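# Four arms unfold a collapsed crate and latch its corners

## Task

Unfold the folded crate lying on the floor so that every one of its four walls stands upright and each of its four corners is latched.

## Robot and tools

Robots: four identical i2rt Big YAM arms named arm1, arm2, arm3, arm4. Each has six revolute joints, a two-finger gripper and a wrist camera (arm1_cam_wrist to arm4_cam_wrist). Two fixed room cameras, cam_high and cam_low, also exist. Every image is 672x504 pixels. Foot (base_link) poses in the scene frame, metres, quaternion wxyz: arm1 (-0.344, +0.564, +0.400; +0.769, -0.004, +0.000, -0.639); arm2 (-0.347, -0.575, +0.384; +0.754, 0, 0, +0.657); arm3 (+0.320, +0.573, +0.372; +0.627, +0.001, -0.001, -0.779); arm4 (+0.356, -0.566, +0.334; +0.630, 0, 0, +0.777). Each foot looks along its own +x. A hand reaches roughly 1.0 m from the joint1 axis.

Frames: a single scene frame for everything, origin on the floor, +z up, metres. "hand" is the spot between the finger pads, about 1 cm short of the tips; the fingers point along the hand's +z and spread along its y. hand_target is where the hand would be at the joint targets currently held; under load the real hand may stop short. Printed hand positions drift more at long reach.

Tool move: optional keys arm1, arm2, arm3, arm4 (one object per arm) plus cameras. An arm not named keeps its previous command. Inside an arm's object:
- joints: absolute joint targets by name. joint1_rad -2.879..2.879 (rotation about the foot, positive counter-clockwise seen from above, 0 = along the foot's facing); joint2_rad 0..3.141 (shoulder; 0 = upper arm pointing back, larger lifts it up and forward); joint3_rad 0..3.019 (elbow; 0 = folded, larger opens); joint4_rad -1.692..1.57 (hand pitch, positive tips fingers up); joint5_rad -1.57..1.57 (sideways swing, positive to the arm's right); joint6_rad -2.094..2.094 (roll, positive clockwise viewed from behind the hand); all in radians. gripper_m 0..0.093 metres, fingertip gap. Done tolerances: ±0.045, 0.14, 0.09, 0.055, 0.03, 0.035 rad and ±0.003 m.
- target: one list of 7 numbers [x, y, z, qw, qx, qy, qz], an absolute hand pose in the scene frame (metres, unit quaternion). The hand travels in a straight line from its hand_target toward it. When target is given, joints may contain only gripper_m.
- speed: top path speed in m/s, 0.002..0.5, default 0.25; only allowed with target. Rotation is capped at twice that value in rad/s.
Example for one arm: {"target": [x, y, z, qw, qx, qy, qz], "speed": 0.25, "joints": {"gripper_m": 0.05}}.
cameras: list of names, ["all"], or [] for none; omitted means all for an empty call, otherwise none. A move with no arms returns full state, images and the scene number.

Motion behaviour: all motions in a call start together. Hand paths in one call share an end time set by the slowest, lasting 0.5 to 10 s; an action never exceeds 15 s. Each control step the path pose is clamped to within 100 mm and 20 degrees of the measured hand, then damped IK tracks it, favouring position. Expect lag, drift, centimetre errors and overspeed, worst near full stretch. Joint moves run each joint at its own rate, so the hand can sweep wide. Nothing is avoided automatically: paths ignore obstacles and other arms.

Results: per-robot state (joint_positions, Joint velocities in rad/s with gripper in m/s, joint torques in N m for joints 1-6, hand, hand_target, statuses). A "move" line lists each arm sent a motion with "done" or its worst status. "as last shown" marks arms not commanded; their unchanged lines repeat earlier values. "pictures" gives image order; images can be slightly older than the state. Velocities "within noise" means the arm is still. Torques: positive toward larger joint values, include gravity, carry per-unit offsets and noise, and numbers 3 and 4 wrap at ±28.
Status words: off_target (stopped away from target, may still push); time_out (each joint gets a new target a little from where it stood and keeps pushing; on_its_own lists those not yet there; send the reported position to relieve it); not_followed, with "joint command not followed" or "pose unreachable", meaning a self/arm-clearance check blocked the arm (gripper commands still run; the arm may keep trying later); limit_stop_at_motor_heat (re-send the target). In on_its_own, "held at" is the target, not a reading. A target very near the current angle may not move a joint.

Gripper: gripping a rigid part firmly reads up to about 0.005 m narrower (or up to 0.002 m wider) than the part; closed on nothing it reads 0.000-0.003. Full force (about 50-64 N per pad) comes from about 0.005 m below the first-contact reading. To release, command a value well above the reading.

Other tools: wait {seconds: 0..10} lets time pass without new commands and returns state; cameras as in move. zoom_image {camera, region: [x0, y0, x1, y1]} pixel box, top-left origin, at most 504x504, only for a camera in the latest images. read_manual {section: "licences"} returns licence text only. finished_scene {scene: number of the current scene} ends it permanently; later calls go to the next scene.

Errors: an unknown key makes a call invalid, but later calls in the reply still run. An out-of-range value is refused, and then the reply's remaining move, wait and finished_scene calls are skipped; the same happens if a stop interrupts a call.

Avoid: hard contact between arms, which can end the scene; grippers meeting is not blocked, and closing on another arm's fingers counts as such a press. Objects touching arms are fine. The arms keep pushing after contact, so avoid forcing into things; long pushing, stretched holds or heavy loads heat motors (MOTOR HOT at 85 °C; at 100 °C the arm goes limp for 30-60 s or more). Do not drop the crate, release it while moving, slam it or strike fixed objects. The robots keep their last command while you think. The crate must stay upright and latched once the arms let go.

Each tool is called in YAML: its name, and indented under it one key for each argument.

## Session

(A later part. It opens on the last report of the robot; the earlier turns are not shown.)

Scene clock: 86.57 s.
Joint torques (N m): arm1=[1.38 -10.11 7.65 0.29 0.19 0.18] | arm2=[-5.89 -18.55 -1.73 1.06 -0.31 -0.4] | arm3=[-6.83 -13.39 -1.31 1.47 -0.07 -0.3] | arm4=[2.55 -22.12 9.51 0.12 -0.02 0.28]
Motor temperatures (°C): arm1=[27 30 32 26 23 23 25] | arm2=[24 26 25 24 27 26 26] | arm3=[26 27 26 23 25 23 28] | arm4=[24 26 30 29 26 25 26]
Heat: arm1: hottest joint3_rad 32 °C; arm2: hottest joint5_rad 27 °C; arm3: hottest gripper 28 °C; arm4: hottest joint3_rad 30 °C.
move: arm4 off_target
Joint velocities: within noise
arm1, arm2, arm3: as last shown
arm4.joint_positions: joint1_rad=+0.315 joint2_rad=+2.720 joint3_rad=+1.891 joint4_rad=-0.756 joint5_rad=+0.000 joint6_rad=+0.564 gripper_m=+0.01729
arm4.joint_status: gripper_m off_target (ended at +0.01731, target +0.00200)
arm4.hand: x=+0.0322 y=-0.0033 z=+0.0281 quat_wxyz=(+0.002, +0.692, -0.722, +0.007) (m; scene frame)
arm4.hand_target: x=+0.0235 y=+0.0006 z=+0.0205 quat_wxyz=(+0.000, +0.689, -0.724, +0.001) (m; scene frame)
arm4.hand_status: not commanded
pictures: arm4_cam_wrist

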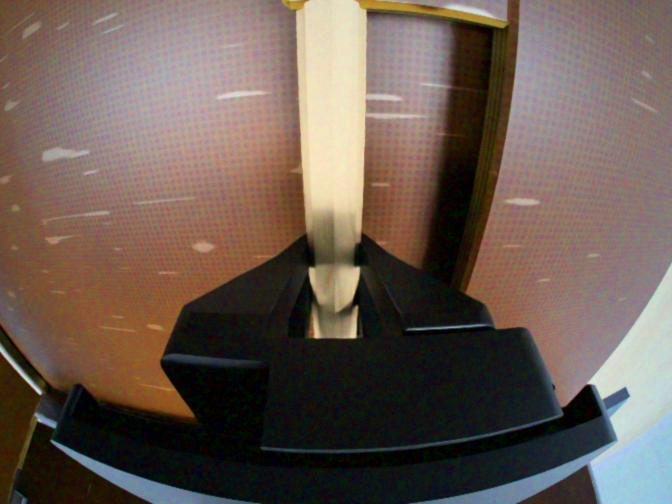

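move:
  arm4: {"target":[0.0305,0.0,0.095,0.06,0.686,-0.722,-0.063],"speed":0.12}

move:
  arm4: {"target":[0.0555,-0.001,0.152,0.12,0.679,-0.713,-0.126],"speed":0.12}

move:
  arm4: {"target":[0.1035,-0.004,0.208,0.19,0.663,-0.697,-0.2],"speed":0.12}

move:
  arm4: {"target":[0.1575,-0.007,0.238,0.247,0.644,-0.677,-0.259],"speed":0.12}

move:
  arm4: {"target":[0.205,-0.009,0.252,0.273,0.634,-0.666,-0.287],"speed":0.08}
  cameras: ["cam_low","cam_high"]

zoom_image:
  camera: "cam_high"
  region: [237, 220, 437, 420]

move:
  arm4: {"target":[0.245,-0.011,0.254,0.281,0.63,-0.662,-0.295],"speed":0.07}

move:
  arm4: {"target":[0.275,-0.012,0.252,0.281,0.63,-0.662,-0.295],"speed":0.07}

move:
  arm4: {"target":[0.32,-0.013,0.247,0.281,0.63,-0.662,-0.295],"speed":0.07}

move:
  arm4: {"target":[0.226,-0.01,0.25,0.281,0.63,-0.662,-0.295],"speed":0.1}
  cameras: ["cam_low","cam_high"]

zoom_image:
  camera: "cam_low"
  region: [212, 170, 472, 370]

zoom_image:
  camera: "cam_high"
  region: [237, 220, 437, 420]

Scene clock: 91.67 s.
Joint torques (N m): arm1=[0.79 -10.11 7.56 0.32 0.2 0.18] | arm2=[-5.89 -18.49 -1.76 1.06 -0.31 -0.4] | arm3=[-7.24 -13.8 -1.48 1.48 -0.05 -0.29] | arm4=[1.9 -26.93 5.68 -0.42 -0.17 0.24]
Motor temperatures (°C): arm1=[27 30 32 26 23 23 25] | arm2=[24 26 25 24 27 26 26] | arm3=[26 27 26 23 25 23 29] | arm4=[24 27 30 29 26 25 26]
Heat: arm1: hottest joint3_rad 32 °C; arm2: hottest joint5_rad 27 °C; arm3: hottest gripper 29 °C; arm4: hottest joint3_rad 30 °C.
move: arm4 off_target
Joint velocities: within noise
arm1, arm2, arm3: as last shown
arm4.joint_positions: joint1_rad=+0.272 joint2_rad=+2.587 joint3_rad=+1.727 joint4_rad=-0.631 joint5_rad=-0.147 joint6_rad=+0.524 gripper_m=+0.01728
arm4.joint_status: not commanded
arm4.hand: x=+0.0345 y=-0.0026 z=+0.0718 quat_wxyz=(+0.059, +0.691, -0.718, -0.059) (m; scene frame)
arm4.hand_target: x=+0.0299 y=+0.0028 z=+0.0947 quat_wxyz=(+0.058, +0.686, -0.722, -0.067) (m; scene frame)
arm4.hand_status: off_target (0.024 m and 0.9 deg from the pose sent, 0.067 m and 10.5 deg at the start)
pictures: none

Scene clock: 93.00 s.
Joint torques (N m): arm1=[0.67 -9.47 7.46 0.25 0.17 0.15] | arm2=[-5.89 -18.55 -1.74 1.03 -0.31 -0.4] | arm3=[-6.59 -13.57 -1.37 1.5 -0.03 -0.34] | arm4=[1.49 -25.58 5.6 -0.44 -0.37 0.19]
Motor temperatures (°C): arm1=[27 30 32 26 23 23 25] | arm2=[24 26 25 24 27 26 26] | arm3=[26 27 26 23 25 23 29] | arm4=[24 27 30 29 26 25 26]
Heat: arm1: hottest joint3_rad 32 °C; arm2: hottest joint5_rad 27 °C; arm3: hottest gripper 29 °C; arm4: hottest joint3_rad 30 °C.
move: arm4 off_target
Joint velocities: within noise
arm1, arm2, arm3: as last shown
arm4.joint_positions: joint1_rad=+0.203 joint2_rad=+2.434 joint3_rad=+1.567 joint4_rad=-0.555 joint5_rad=-0.305 joint6_rad=+0.469 gripper_m=+0.01702
arm4.joint_status: not commanded
arm4.hand: x=+0.0542 y=-0.0031 z=+0.1313 quat_wxyz=(+0.118, +0.685, -0.709, -0.121) (m; scene frame)
arm4.hand_target: x=+0.0548 y=-0.0006 z=+0.1511 quat_wxyz=(+0.118, +0.679, -0.713, -0.126) (m; scene frame)
arm4.hand_status: off_target (0.021 m and 1.0 deg from the pose sent, 0.083 m and 10.5 deg at the start)
pictures: none

Scene clock: 94.47 s.
Joint torques (N m): arm1=[0.85 -9.52 7.58 0.27 0.2 0.16] | arm2=[-5.89 -18.55 -1.73 1.06 -0.31 -0.4] | arm3=[-7.53 -13.8 -1.4 1.5 -0.05 -0.31] | arm4=[1.26 -23.94 5.57 -0.39 -0.65 0.17]
Motor temperatures (°C): arm1=[27 30 32 26 23 23 25] | arm2=[24 26 25 24 27 26 26] | arm3=[26 27 26 23 25 23 29] | arm4=[24 27 30 29 26 25 26]
Heat: arm1: hottest joint3_rad 32 °C; arm2: hottest joint5_rad 27 °C; arm3: hottest gripper 29 °C; arm4: hottest joint3_rad 30 °C.
move: arm4 off_target
Joint velocities: within noise
arm1, arm2, arm3: as last shown
arm4.joint_positions: joint1_rad=+0.080 joint2_rad=+2.294 joint3_rad=+1.420 joint4_rad=-0.500 joint5_rad=-0.518 joint6_rad=+0.374 gripper_m=+0.01661
arm4.joint_status: not commanded
arm4.hand: x=+0.0998 y=-0.0033 z=+0.1902 quat_wxyz=(+0.187, +0.669, -0.692, -0.197) (m; scene frame)
arm4.hand_target: x=+0.1026 y=-0.0034 z=+0.2072 quat_wxyz=(+0.190, +0.662, -0.696, -0.201) (m; scene frame)
arm4.hand_status: off_target (0.018 m and 1.0 deg from the pose sent, 0.091 m and 12.6 deg at the start)
pictures: none

Scene clock: 95.77 s.
Joint torques (N m): arm1=[0.38 -9.82 7.68 0.28 0.17 0.16] | arm2=[-5.83 -18.55 -1.74 1.05 -0.31 -0.4] | arm3=[-6.77 -13.39 -1.39 1.43 -0.1 -0.32] | arm4=[1.03 -23.3 5.19 -1.17 -0.62 -0.04]
Motor temperatures (°C): arm1=[27 30 32 26 23 23 25] | arm2=[24 26 25 24 27 26 26] | arm3=[26 27 26 23 25 23 29] | arm4=[24 27 29 29 26 25 27]
Heat: arm1: hottest joint3_rad 32 °C; arm2: hottest joint5_rad 27 °C; arm3: hottest gripper 29 °C; arm4: hottest joint3_rad 29 °C.
move: arm4 off_target
Joint velocities: within noise
arm1, arm2, arm3: as last shown
arm4.joint_positions: joint1_rad=-0.038 joint2_rad=+2.237 joint3_rad=+1.351 joint4_rad=-0.494 joint5_rad=-0.711 joint6_rad=+0.272 gripper_m=+0.01644
arm4.joint_status: not commanded
arm4.hand: x=+0.1447 y=-0.0040 z=+0.2227 quat_wxyz=(+0.245, +0.650, -0.671, -0.261) (m; scene frame)
arm4.hand_target: x=+0.1506 y=-0.0087 z=+0.2381 quat_wxyz=(+0.248, +0.647, -0.673, -0.258) (m; scene frame)
arm4.hand_status: off_target (0.020 m and 1.0 deg from the pose sent, 0.075 m and 10.4 deg at the start)
pictures: none

Scene clock: 97.20 s.
Joint torques (N m): arm1=[0.85 -10.05 7.43 0.38 0.16 0.15] | arm2=[-5.83 -18.49 -1.74 1.05 -0.31 -0.4] | arm3=[-7.18 -13.04 -1.47 1.51 -0.02 -0.32] | arm4=[-0.21 -23 5.14 -1.7 -0.13 -0.11]
Motor temperatures (°C): arm1=[27 30 32 26 23 23 25] | arm2=[24 26 25 24 27 26 26] | arm3=[26 27 26 23 25 23 29] | arm4=[24 28 29 29 26 25 27]
Heat: arm1: hottest joint3_rad 32 °C; arm2: hottest joint5_rad 27 °C; arm3: hottest gripper 29 °C; arm4: hottest joint3_rad 29 °C.
move: arm4 off_target
Joint velocities: within noise
arm1.joint_positions: joint1_rad=-0.437 joint2_rad=+1.240 joint3_rad=+0.945 joint4_rad=-1.270 joint5_rad=-0.007 joint6_rad=-0.262 gripper_m=+0.05997
arm1.joint_status: not commanded
arm1.hand: x=-0.4247 y=+0.2455 z=+0.5541 quat_wxyz=(-0.005, -0.703, -0.711, +0.005) (m; scene frame)
arm1.hand_target: x=-0.4210 y=+0.2491 z=+0.5515 quat_wxyz=(+0.000, -0.704, -0.710, -0.001) (m; scene frame)
arm1.hand_status: not commanded
arm2, arm3: as last shown
arm4.joint_positions: joint1_rad=-0.136 joint2_rad=+2.225 joint3_rad=+1.342 joint4_rad=-0.563 joint5_rad=-0.829 joint6_rad=+0.159 gripper_m=+0.01645
arm4.joint_status: not commanded
arm4.hand: x=+0.1874 y=-0.0045 z=+0.2390 quat_wxyz=(+0.280, +0.636, -0.656, -0.295) (m; scene frame)
arm4.hand_target: x=+0.2033 y=-0.0083 z=+0.2524 quat_wxyz=(+0.277, +0.629, -0.666, -0.289) (m; scene frame)
arm4.hand_status: off_target (0.022 m and 1.6 deg from the pose sent, 0.067 m and 4.7 deg at the start)
pictures: cam_high, cam_low

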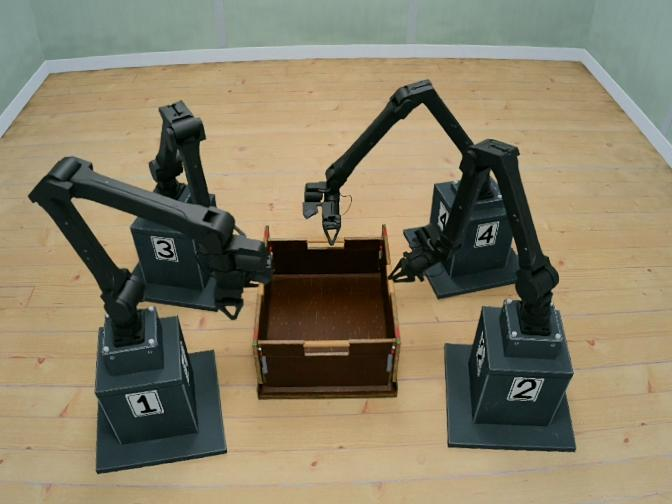

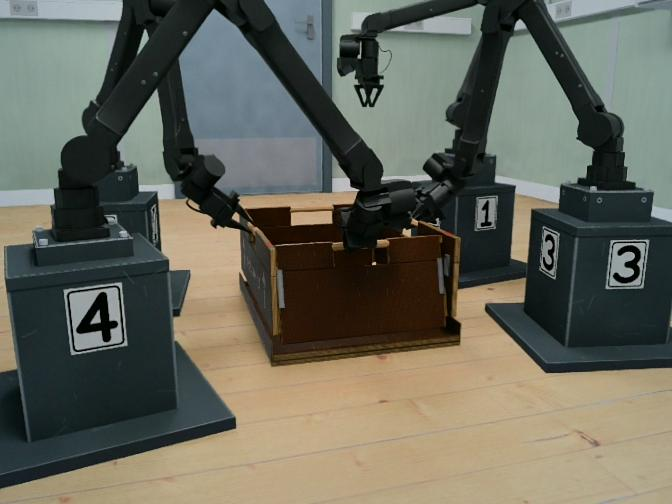

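Scaled by 2.520 from the camera's 672x504 image, which has a finer 960x720 frame.

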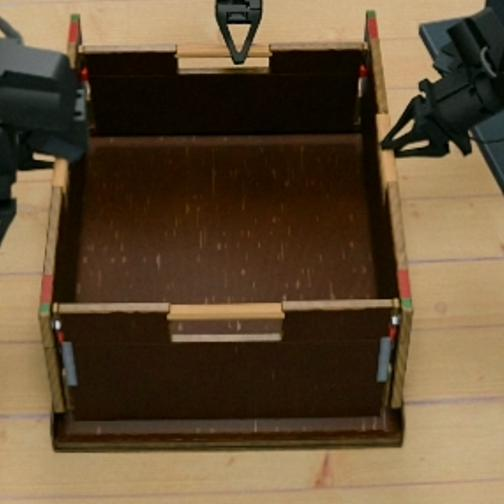

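Scene clock: 98.43 s.
Joint torques (N m): arm1=[0.79 -10.29 7.36 0.14 0.24 0.16] | arm2=[-5.89 -18.49 -1.66 1.02 -0.31 -0.4] | arm3=[-7.41 -13.92 -1.4 1.55 -0.02 -0.31] | arm4=[-1.96 -22.24 5.71 -2.58 0.21 -0.46]
Motor temperatures (°C): arm1=[27 30 32 26 23 23 25] | arm2=[24 26 25 24 27 26 26] | arm3=[26 27 26 23 25 23 29] | arm4=[24 28 29 29 26 25 27]
Heat: arm1: hottest joint3_rad 32 °C; arm2: hottest joint5_rad 27 °C; arm3: hottest gripper 29 °C; arm4: hottest joint3_rad 29 °C.
move: arm4 off_target
Joint velocities: within noise
arm1: as last shown
arm2.joint_positions: joint1_rad=-0.809 joint2_rad=+2.162 joint3_rad=+0.743 joint4_rad=+0.484 joint5_rad=-0.680 joint6_rad=+0.861 gripper_m=+0.01676
arm2.joint_status: not commanded
arm2.hand: x=-0.0283 y=-0.2105 z=+0.2456 quat_wxyz=(-0.003, -0.001, -0.901, -0.433) (m; scene frame)
arm2.hand_target: x=-0.0254 y=-0.2442 z=+0.2486 quat_wxyz=(-0.011, -0.024, -0.905, -0.425) (m; scene frame)
arm2.hand_status: not commanded
arm3.joint_positions: joint1_rad=-0.778 joint2_rad=+2.147 joint3_rad=+0.777 joint4_rad=+0.451 joint5_rad=-0.744 joint6_rad=+0.822 gripper_m=+0.01601
arm3.joint_status: not commanded
arm3.hand: x=-0.0207 y=+0.2109 z=+0.2467 quat_wxyz=(-0.456, -0.890, -0.007, +0.005) (m; scene frame)
arm3.hand_target: x=-0.0270 y=+0.2517 z=+0.2368 quat_wxyz=(-0.442, -0.896, +0.024, +0.013) (m; scene frame)
arm3.hand_status: not commanded
arm4.joint_positions: joint1_rad=-0.190 joint2_rad=+2.223 joint3_rad=+1.343 joint4_rad=-0.624 joint5_rad=-0.863 joint6_rad=+0.079 gripper_m=+0.01654
arm4.joint_status: not commanded
arm4.hand: x=+0.2141 y=-0.0072 z=+0.2435 quat_wxyz=(+0.289, +0.632, -0.652, -0.303) (m; scene frame)
arm4.hand_target: x=+0.2433 y=-0.0109 z=+0.2530 quat_wxyz=(+0.281, +0.628, -0.663, -0.296) (m; scene frame)
arm4.hand_status: off_target (0.033 m and 1.8 deg from the pose sent, 0.060 m and 0.9 deg at the start)
pictures: none

Scene clock: 99.50 s.
Joint torques (N m): arm1=[0.85 -10.05 7.42 0.18 0.18 0.2] | arm2=[-5.89 -18.55 -1.65 1.02 -0.31 -0.41] | arm3=[-7.18 -13.92 -1.39 1.4 -0.04 -0.32] | arm4=[-1.67 -21.25 6.45 -2.69 0.35 -0.49]
Motor temperatures (°C): arm1=[27 30 32 26 23 23 25] | arm2=[24 26 25 24 27 26 26] | arm3=[26 27 26 23 25 23 29] | arm4=[24 28 29 29 26 25 27]
Heat: arm1: hottest joint3_rad 32 °C; arm2: hottest joint5_rad 27 °C; arm3: hottest gripper 29 °C; arm4: hottest joint3_rad 29 °C.
move: arm4 off_target
Joint velocities: within noise
arm1, arm2: as last shown
arm2.hand_target: x=-0.0253 y=-0.2441 z=+0.2486 quat_wxyz=(-0.011, -0.024, -0.905, -0.425) (m; scene frame)
arm3.joint_positions: joint1_rad=-0.778 joint2_rad=+2.147 joint3_rad=+0.777 joint4_rad=+0.451 joint5_rad=-0.747 joint6_rad=+0.822 gripper_m=+0.01601
arm3.joint_status: not commanded
arm3.hand: x=-0.0203 y=+0.2107 z=+0.2470 quat_wxyz=(-0.457, -0.890, -0.008, +0.004) (m; scene frame)
arm3.hand_target: x=-0.0267 y=+0.2514 z=+0.2373 quat_wxyz=(-0.444, -0.896, +0.024, +0.013) (m; scene frame)
arm3.hand_status: not commanded
arm4.joint_positions: joint1_rad=-0.248 joint2_rad=+2.223 joint3_rad=+1.354 joint4_rad=-0.695 joint5_rad=-0.868 joint6_rad=-0.004 gripper_m=+0.01687
arm4.joint_status: not commanded
arm4.hand: x=+0.2461 y=-0.0079 z=+0.2463 quat_wxyz=(+0.289, +0.631, -0.652, -0.306) (m; scene frame)
arm4.hand_target: x=+0.2732 y=-0.0118 z=+0.2519 quat_wxyz=(+0.281, +0.629, -0.662, -0.296) (m; scene frame)
arm4.hand_status: off_target (0.030 m and 1.9 deg from the pose sent, 0.062 m and 1.8 deg at the start)
pictures: none

Scene clock: 100.93 s.
Joint torques (N m): arm1=[1.2 -10.17 7.45 0.43 0.22 0.17] | arm2=[-5.71 -18.49 -1.63 1.02 -0.32 -0.41] | arm3=[-7.41 -13.22 -1.42 1.35 0.13 -0.32] | arm4=[-7.06 -20.78 6 -3.03 0.57 -1.03]
Motor temperatures (°C): arm1=[27 30 32 26 23 23 25] | arm2=[24 26 24 24 27 26 26] | arm3=[26 27 26 23 25 23 29] | arm4=[24 28 29 29 26 25 27]
Heat: arm1: hottest joint3_rad 32 °C; arm2: hottest joint5_rad 27 °C; arm3: hottest gripper 29 °C; arm4: hottest joint3_rad 29 °C.
move: arm4 off_target
Joint velocities: within noise
arm1: as last shown
arm2.joint_positions: joint1_rad=-0.810 joint2_rad=+2.162 joint3_rad=+0.743 joint4_rad=+0.484 joint5_rad=-0.680 joint6_rad=+0.861 gripper_m=+0.01676
arm2.joint_status: not commanded
arm2.hand: x=-0.0278 y=-0.2110 z=+0.2456 quat_wxyz=(-0.003, -0.002, -0.901, -0.433) (m; scene frame)
arm2.hand_target: x=-0.0254 y=-0.2441 z=+0.2486 quat_wxyz=(-0.011, -0.024, -0.905, -0.426) (m; scene frame)
arm2.hand_status: not commanded
arm3.joint_positions: joint1_rad=-0.776 joint2_rad=+2.148 joint3_rad=+0.777 joint4_rad=+0.451 joint5_rad=-0.753 joint6_rad=+0.822 gripper_m=+0.01601
arm3.joint_status: not commanded
arm3.hand: x=-0.0186 y=+0.2099 z=+0.2469 quat_wxyz=(-0.458, -0.889, -0.009, +0.002) (m; scene frame)
arm3.hand_target: x=-0.0262 y=+0.2511 z=+0.2372 quat_wxyz=(-0.444, -0.896, +0.023, +0.012) (m; scene frame)
arm3.hand_status: not commanded
arm4.joint_positions: joint1_rad=-0.253 joint2_rad=+2.239 joint3_rad=+1.386 joint4_rad=-0.769 joint5_rad=-0.868 joint6_rad=-0.059 gripper_m=+0.01690
arm4.joint_status: not commanded
arm4.hand: x=+0.2485 y=-0.0092 z=+0.2464 quat_wxyz=(+0.298, +0.638, -0.644, -0.297) (m; scene frame)
arm4.hand_target: x=+0.3136 y=-0.0143 z=+0.2464 quat_wxyz=(+0.280, +0.628, -0.663, -0.297) (m; scene frame)
arm4.hand_status: off_target (0.072 m and 3.0 deg from the pose sent, 0.074 m and 1.9 deg at the start)
pictures: none

Scene clock: 102.47 s.
Joint torques (N m): arm1=[0.85 -9.88 7.57 0.35 0.23 0.2] | arm2=[-5.71 -18.55 -1.63 1.01 -0.32 -0.41] | arm3=[-7.36 -13.68 -1.39 1.5 0.16 -0.36] | arm4=[3.31 -20.95 5.6 0.38 -0.12 0.41]
Motor temperatures (°C): arm1=[27 30 32 26 23 23 25] | arm2=[24 26 24 24 27 26 26] | arm3=[26 27 26 23 25 23 29] | arm4=[24 28 29 29 26 25 27]
Heat: arm1: hottest joint3_rad 32 °C; arm2: hottest joint5_rad 27 °C; arm3: hottest gripper 29 °C; arm4: hottest joint3_rad 29 °C.
move: arm4 off_target
Joint velocities: within noise
arm1, arm2, arm3: as last shown
arm2.hand_target: x=-0.0254 y=-0.2441 z=+0.2486 quat_wxyz=(-0.011, -0.024, -0.905, -0.425) (m; scene frame)
arm4.joint_positions: joint1_rad=-0.237 joint2_rad=+2.211 joint3_rad=+1.340 joint4_rad=-0.667 joint5_rad=-0.842 joint6_rad=+0.027 gripper_m=+0.01694
arm4.joint_status: not commanded
arm4.hand: x=+0.2431 y=-0.0079 z=+0.2461 quat_wxyz=(+0.278, +0.632, -0.659, -0.300) (m; scene frame)
arm4.hand_target: x=+0.2335 y=-0.0106 z=+0.2489 quat_wxyz=(+0.278, +0.629, -0.664, -0.292) (m; scene frame)
arm4.hand_status: off_target (0.018 m and 0.8 deg from the pose sent, 0.023 m and 3.0 deg at the start)
pictures: cam_high, cam_low

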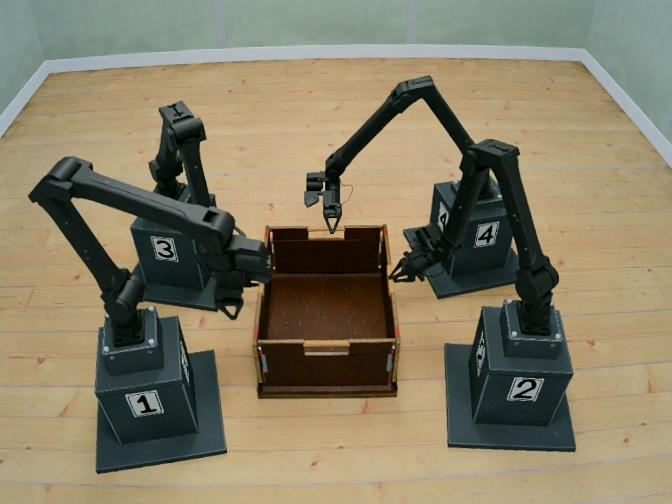

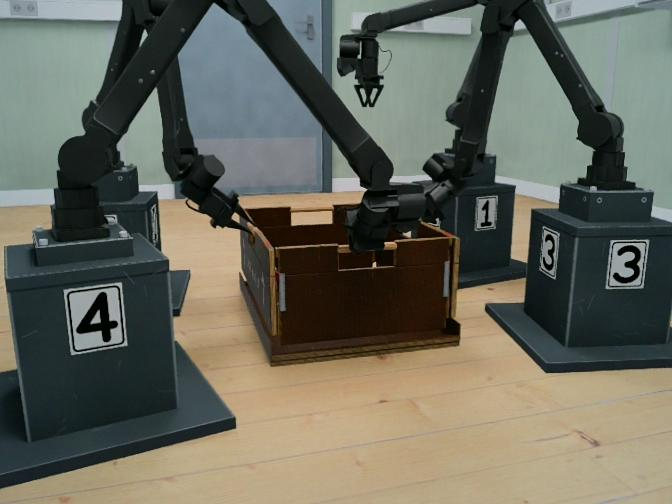

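Scaled by 1.938 from the camera's 672x504 image, which has a finer 960x720 frame.

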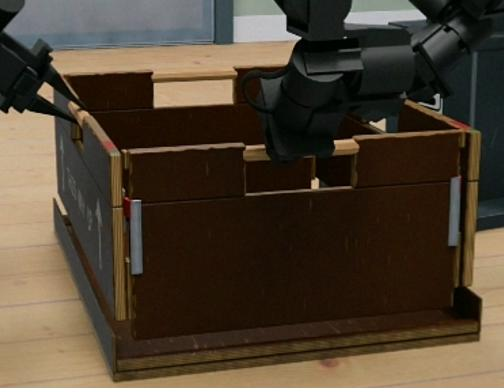

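Scaled by 2.520 from the camera's 672x504 image, which has a finer 960x720 frame.

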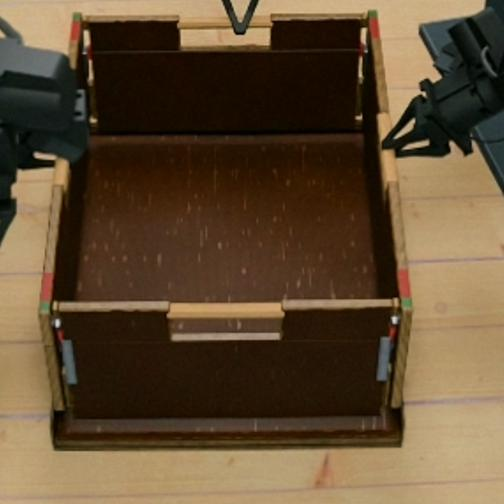

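move:
  arm4: {"target":[0.243,-0.011,0.247,0.281,0.63,-0.662,-0.295],"speed":0.1}
  arm3: {"target":[-0.024,0.216,0.243,0.455,0.89,-0.01,-0.005],"speed":0.1}
  arm2: {"target":[-0.025,-0.215,0.248,0.005,0.01,0.903,0.43],"speed":0.1}

move:
  arm4: {"joints":{"gripper_m":0.06}}
  arm3: {"joints":{"gripper_m":0.06}}
  arm2: {"joints":{"gripper_m":0.06}}

move:
  arm4: {"target":[0.32,-0.012,0.33,0.281,0.63,-0.662,-0.295],"speed":0.15}
  arm3: {"target":[-0.024,0.30,0.325,0.45,0.893,-0.02,-0.01],"speed":0.15}
  arm2: {"target":[-0.025,-0.3,0.33,0.01,0.02,0.905,0.425],"speed":0.15}

move:
  arm4: {"target":[0.40,-0.25,0.5,0,0.707,-0.707,0],"speed":0.3}
  cameras: ["all"]

zoom_image:
  camera: "cam_low"
  region: [212, 170, 472, 370]

zoom_image:
  camera: "cam_high"
  region: [237, 220, 437, 420]

zoom_image:
  camera: "arm1_cam_wrist"
  region: [160, 20, 290, 110]

zoom_image:
  camera: "arm4_cam_wrist"
  region: [140, 20, 280, 120]

Scene clock: 106.40 s.
Joint torques (N m): arm1=[0.44 -9.99 7.46 0.35 0.24 0.19] | arm2=[-0.97 -16.97 1.11 0.72 -0.11 -0.13] | arm3=[-2.14 -12.81 1.02 1.62 0.17 0.09] | arm4=[1.79 -20.07 6.17 -0.5 -0.41 0.04]
Motor temperatures (°C): arm1=[27 30 33 26 23 23 25] | arm2=[24 26 24 24 27 26 26] | arm3=[26 26 26 23 25 23 29] | arm4=[24 28 29 29 26 25 27]
Heat: arm1: hottest joint3_rad 33 °C; arm2: hottest joint5_rad 27 °C; arm3: hottest gripper 29 °C; arm4: hottest joint3_rad 29 °C.
move: arm2 done; arm3 done; arm4 done
Joint velocities: within noise
arm1: as last shown
arm2.joint_positions: joint1_rad=-0.809 joint2_rad=+2.162 joint3_rad=+0.743 joint4_rad=+0.486 joint5_rad=-0.677 joint6_rad=+0.869 gripper_m=+0.01676
arm2.joint_status: not commanded
arm2.hand: x=-0.0277 y=-0.2105 z=+0.2455 quat_wxyz=(-0.003, -0.005, -0.902, -0.433) (m; scene frame)
arm2.hand_target: x=-0.0300 y=-0.2186 z=+0.2459 quat_wxyz=(-0.001, -0.012, -0.904, -0.427) (m; scene frame)
arm2.hand_status: done (0.006 m and 0.7 deg from the pose sent, 0.005 m and 1.0 deg at the start)
arm3.joint_positions: joint1_rad=-0.771 joint2_rad=+2.148 joint3_rad=+0.772 joint4_rad=+0.467 joint5_rad=-0.741 joint6_rad=+0.840 gripper_m=+0.01601
arm3.joint_status: not commanded
arm3.hand: x=-0.0185 y=+0.2092 z=+0.2467 quat_wxyz=(-0.457, -0.889, -0.003, +0.004) (m; scene frame)
arm3.hand_target: x=-0.0204 y=+0.2200 z=+0.2403 quat_wxyz=(-0.450, -0.893, +0.014, +0.004) (m; scene frame)
arm3.hand_status: done (0.009 m and 1.5 deg from the pose sent, 0.009 m and 2.3 deg at the start)
arm4.joint_positions: joint1_rad=-0.239 joint2_rad=+2.211 joint3_rad=+1.340 joint4_rad=-0.667 joint5_rad=-0.843 joint6_rad=+0.027 gripper_m=+0.01694
arm4.joint_status: not commanded
arm4.hand: x=+0.2438 y=-0.0077 z=+0.2463 quat_wxyz=(+0.278, +0.631, -0.659, -0.301) (m; scene frame)
arm4.hand_target: x=+0.2437 y=-0.0108 z=+0.2470 quat_wxyz=(+0.281, +0.629, -0.662, -0.295) (m; scene frame)
arm4.hand_status: done (0.003 m and 0.8 deg from the pose sent, 0.003 m and 0.8 deg at the start)
pictures: none

Scene clock: 107.10 s.
Joint torques (N m): arm1=[1.14 -10.46 7.61 0.2 0.22 0.15] | arm2=[-0.85 -16.73 2.29 0.81 -0.17 -0.13] | arm3=[-1.96 -12.92 1.26 1.63 -0.03 0.09] | arm4=[1.44 -20.01 6.17 -0.43 -0.44 0.04]
Motor temperatures (°C): arm1=[27 30 33 26 23 23 25] | arm2=[24 26 24 24 27 26 26] | arm3=[26 26 26 23 25 23 29] | arm4=[24 28 29 29 26 25 27]
Heat: arm1: hottest joint3_rad 33 °C; arm2: hottest joint5_rad 27 °C; arm3: hottest gripper 29 °C; arm4: hottest joint3_rad 29 °C.
move: arm2 done; arm3 done; arm4 done
Joint velocities: within noise
arm1: as last shown
arm2.joint_positions: joint1_rad=-0.819 joint2_rad=+2.162 joint3_rad=+0.723 joint4_rad=+0.483 joint5_rad=-0.676 joint6_rad=+0.869 gripper_m=+0.05981
arm2.joint_status: all done
arm2.hand: x=-0.0330 y=-0.2207 z=+0.2414 quat_wxyz=(+0.003, -0.014, -0.905, -0.426) (m; scene frame)
arm2.hand_target: x=-0.0273 y=-0.2219 z=+0.2456 quat_wxyz=(-0.003, -0.016, -0.904, -0.427) (m; scene frame)
arm2.hand_status: not commanded
arm3.joint_positions: joint1_rad=-0.788 joint2_rad=+2.148 joint3_rad=+0.769 joint4_rad=+0.467 joint5_rad=-0.735 joint6_rad=+0.840 gripper_m=+0.05982
arm3.joint_status: all done
arm3.hand: x=-0.0240 y=+0.2163 z=+0.2455 quat_wxyz=(-0.454, -0.891, +0.006, +0.009) (m; scene frame)
arm3.hand_target: x=-0.0233 y=+0.2233 z=+0.2401 quat_wxyz=(-0.450, -0.893, +0.018, +0.006) (m; scene frame)
arm3.hand_status: not commanded
arm4.joint_positions: joint1_rad=-0.228 joint2_rad=+2.211 joint3_rad=+1.340 joint4_rad=-0.669 joint5_rad=-0.842 joint6_rad=+0.036 gripper_m=+0.05988
arm4.joint_status: all done
arm4.hand: x=+0.2379 y=-0.0093 z=+0.2461 quat_wxyz=(+0.281, +0.631, -0.659, -0.297) (m; scene frame)
arm4.hand_target: x=+0.2378 y=-0.0122 z=+0.2466 quat_wxyz=(+0.284, +0.630, -0.662, -0.292) (m; scene frame)
arm4.hand_status: not commanded
pictures: none

Scene clock: 108.87 s.
Joint torques (N m): arm1=[0.67 -10.11 7.5 0.32 0.16 0.18] | arm2=[-0.85 -15.09 3.38 0.62 -0.55 -0.21] | arm3=[-1.38 -12.28 2.48 0.83 -0.43 -0.11] | arm4=[1.79 -18.9 10.4 -0.81 -0.45 -0.18]
Motor temperatures (°C): arm1=[27 30 33 26 23 23 25] | arm2=[24 26 24 24 27 26 26] | arm3=[26 26 26 23 25 23 28] | arm4=[24 28 29 29 26 25 27]
Heat: arm1: hottest joint3_rad 33 °C; arm2: hottest joint5_rad 27 °C; arm3: hottest gripper 28 °C; arm4: hottest joint3_rad 29 °C.
move: arm2 off_target; arm3 done; arm4 off_target
Joint velocities: within noise
arm1: as last shown
arm2.joint_positions: joint1_rad=-1.000 joint2_rad=+1.844 joint3_rad=+0.593 joint4_rad=+0.162 joint5_rad=-0.754 joint6_rad=+0.683 gripper_m=+0.05989
arm2.joint_status: not commanded
arm2.hand: x=-0.0315 y=-0.2981 z=+0.3204 quat_wxyz=(+0.001, -0.025, -0.907, -0.421) (m; scene frame)
arm2.hand_target: x=-0.0251 y=-0.2985 z=+0.3304 quat_wxyz=(-0.009, -0.020, -0.904, -0.426) (m; scene frame)
arm2.hand_status: off_target (0.012 m and 1.5 deg from the pose sent, 0.119 m and 1.6 deg at the start)
arm3.joint_positions: joint1_rad=-0.962 joint2_rad=+1.851 joint3_rad=+0.650 joint4_rad=+0.148 joint5_rad=-0.819 joint6_rad=+0.662 gripper_m=+0.05990
arm3.joint_status: not commanded
arm3.hand: x=-0.0236 y=+0.2935 z=+0.3224 quat_wxyz=(-0.451, -0.892, +0.018, +0.008) (m; scene frame)
arm3.hand_target: x=-0.0236 y=+0.2989 z=+0.3256 quat_wxyz=(-0.451, -0.892, +0.020, +0.010) (m; scene frame)
arm3.hand_status: done (0.007 m and 0.3 deg from the pose sent, 0.115 m and 1.7 deg at the start)
arm4.joint_positions: joint1_rad=-0.378 joint2_rad=+2.088 joint3_rad=+1.374 joint4_rad=-1.014 joint5_rad=-0.837 joint6_rad=-0.157 gripper_m=+0.05996
arm4.joint_status: not commanded
arm4.hand: x=+0.3185 y=-0.0252 z=+0.3221 quat_wxyz=(+0.294, +0.617, -0.671, -0.288) (m; scene frame)
arm4.hand_target: x=+0.3231 y=-0.0111 z=+0.3309 quat_wxyz=(+0.281, +0.627, -0.663, -0.297) (m; scene frame)
arm4.hand_status: off_target (0.015 m and 2.5 deg from the pose sent, 0.117 m and 0.4 deg at the start)
pictures: none

Scene clock: 111.10 s.
Joint torques (N m): arm1=[1.2 -10.17 7.42 0.14 0.21 0.17] | arm2=[-0.85 -15.09 3.4 0.62 -0.55 -0.22] | arm3=[-1.67 -12.75 2.55 0.91 -0.4 -0.12] | arm4=[2.43 -7.36 8.68 -0.4 -0.03 0.28]
Motor temperatures (°C): arm1=[27 30 33 26 23 23 25] | arm2=[24 26 24 24 27 26 25] | arm3=[26 26 26 23 26 23 28] | arm4=[24 28 29 29 26 25 27]
Heat: arm1: hottest joint3_rad 33 °C; arm2: hottest joint5_rad 27 °C; arm3: hottest gripper 28 °C; arm4: hottest joint3_rad 29 °C.
move: arm4 done
Joint velocities: within noise
arm1.joint_positions: joint1_rad=-0.437 joint2_rad=+1.240 joint3_rad=+0.945 joint4_rad=-1.270 joint5_rad=-0.007 joint6_rad=-0.262 gripper_m=+0.05997
arm1.joint_status: not commanded
arm1.hand: x=-0.4247 y=+0.2455 z=+0.5541 quat_wxyz=(-0.005, -0.703, -0.711, +0.005) (m; scene frame)
arm1.hand_target: x=-0.4210 y=+0.2491 z=+0.5515 quat_wxyz=(+0.000, -0.704, -0.710, -0.001) (m; scene frame)
arm1.hand_status: not commanded
arm2.joint_positions: joint1_rad=-1.000 joint2_rad=+1.844 joint3_rad=+0.593 joint4_rad=+0.162 joint5_rad=-0.754 joint6_rad=+0.682 gripper_m=+0.05989
arm2.joint_status: not commanded
arm2.hand: x=-0.0315 y=-0.2981 z=+0.3204 quat_wxyz=(+0.001, -0.024, -0.907, -0.421) (m; scene frame)
arm2.hand_target: x=-0.0251 y=-0.2985 z=+0.3304 quat_wxyz=(-0.010, -0.020, -0.904, -0.426) (m; scene frame)
arm2.hand_status: not commanded
arm3: as last shown
arm3.hand_target: x=-0.0236 y=+0.2989 z=+0.3256 quat_wxyz=(-0.451, -0.892, +0.021, +0.009) (m; scene frame)
arm4.joint_positions: joint1_rad=-0.346 joint2_rad=+1.202 joint3_rad=+0.968 joint4_rad=-1.310 joint5_rad=-0.004 joint6_rad=-0.157 gripper_m=+0.05996
arm4.joint_status: not commanded
arm4.hand: x=+0.4008 y=-0.2427 z=+0.5061 quat_wxyz=(-0.009, +0.714, -0.700, -0.010) (m; scene frame)
arm4.hand_target: x=+0.3975 y=-0.2484 z=+0.5012 quat_wxyz=(-0.001, +0.711, -0.703, -0.002) (m; scene frame)
arm4.hand_status: done (0.010 m and 1.9 deg from the pose sent, 0.298 m and 48.8 deg at the start)
pictures: arm1_cam_wrist, arm2_cam_wrist, arm3_cam_wrist, arm4_cam_wrist, cam_high, cam_low

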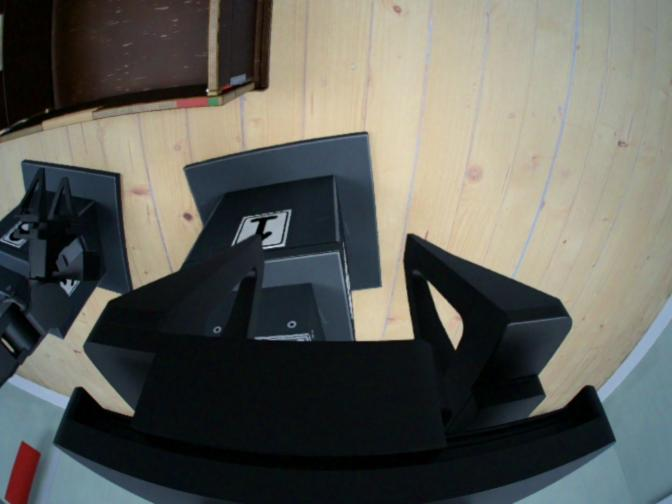

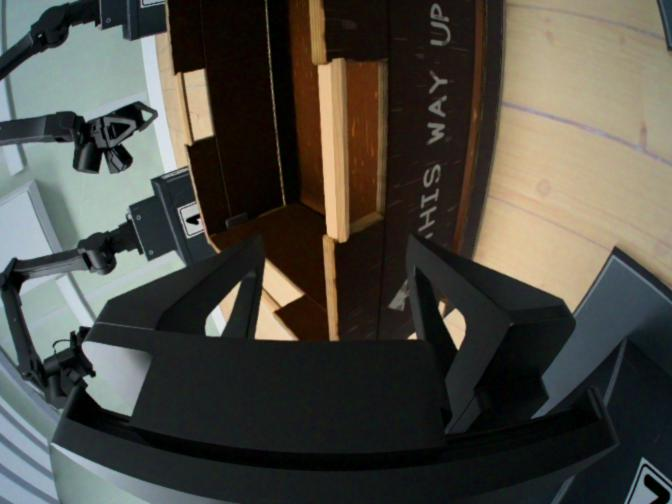

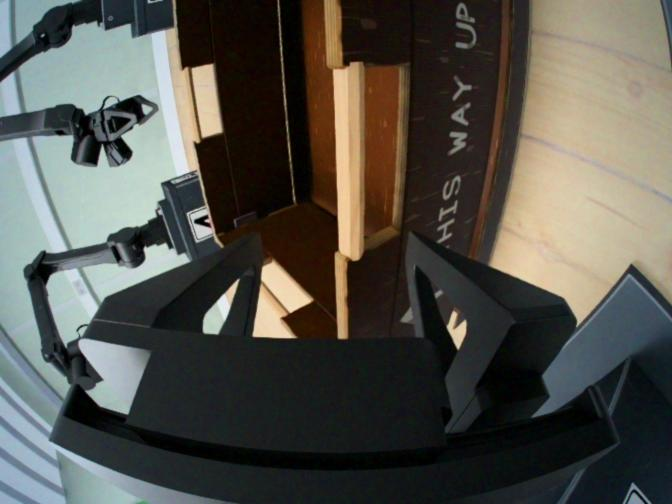

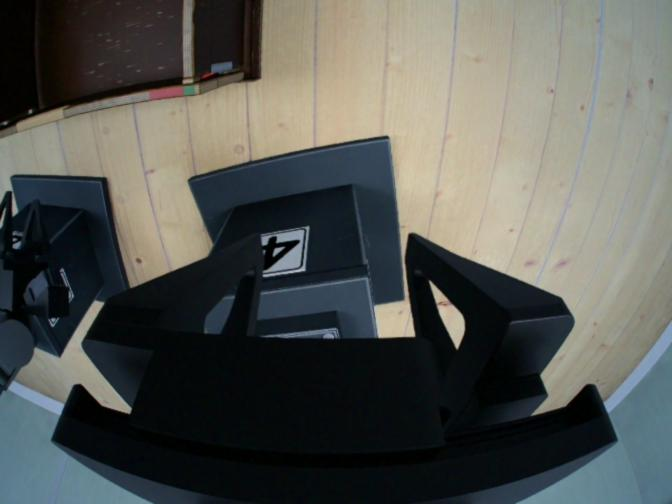

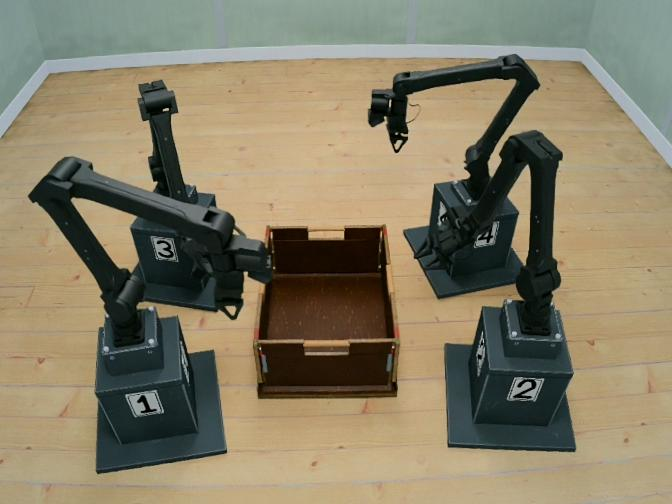

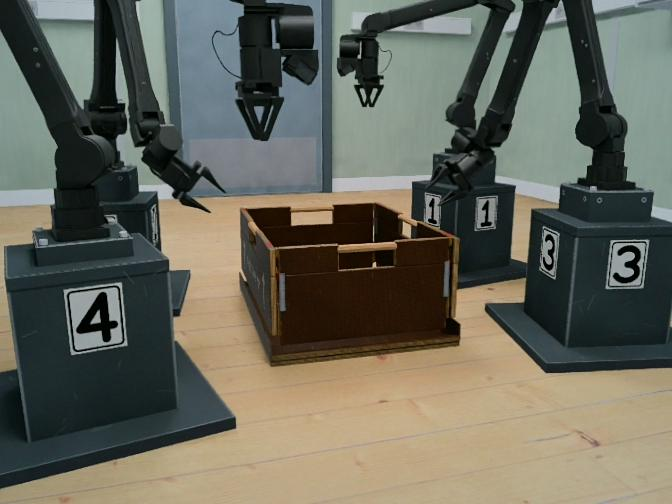

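Scaled by 1.938 from the camera's 672x504 image, which has a finer 960x720 frame.

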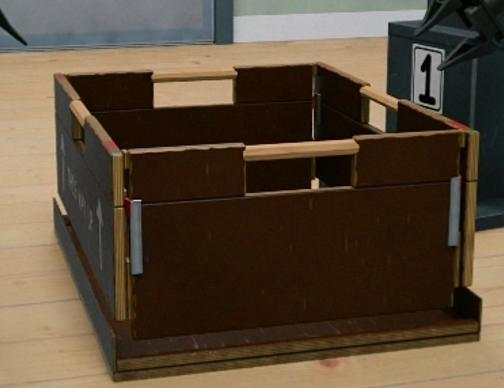

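Scaled by 2.520 from the camera's 672x504 image, which has a finer 960x720 frame.

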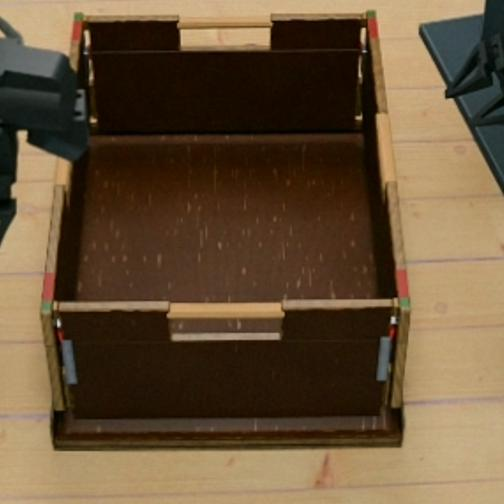

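Scaled by 3.877 from the camera's 672x504 image, which has a finer 960x720 frame.

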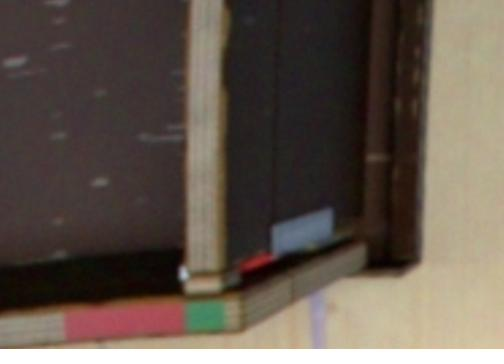

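Scaled by 3.600 from the camera's 672x504 image, which has a finer 960x720 frame.

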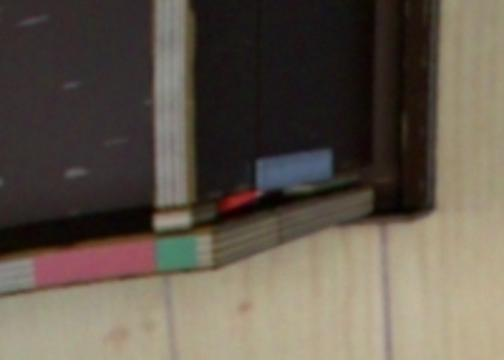

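finished_scene:
  scene: 2

The scene is finished: the task was done.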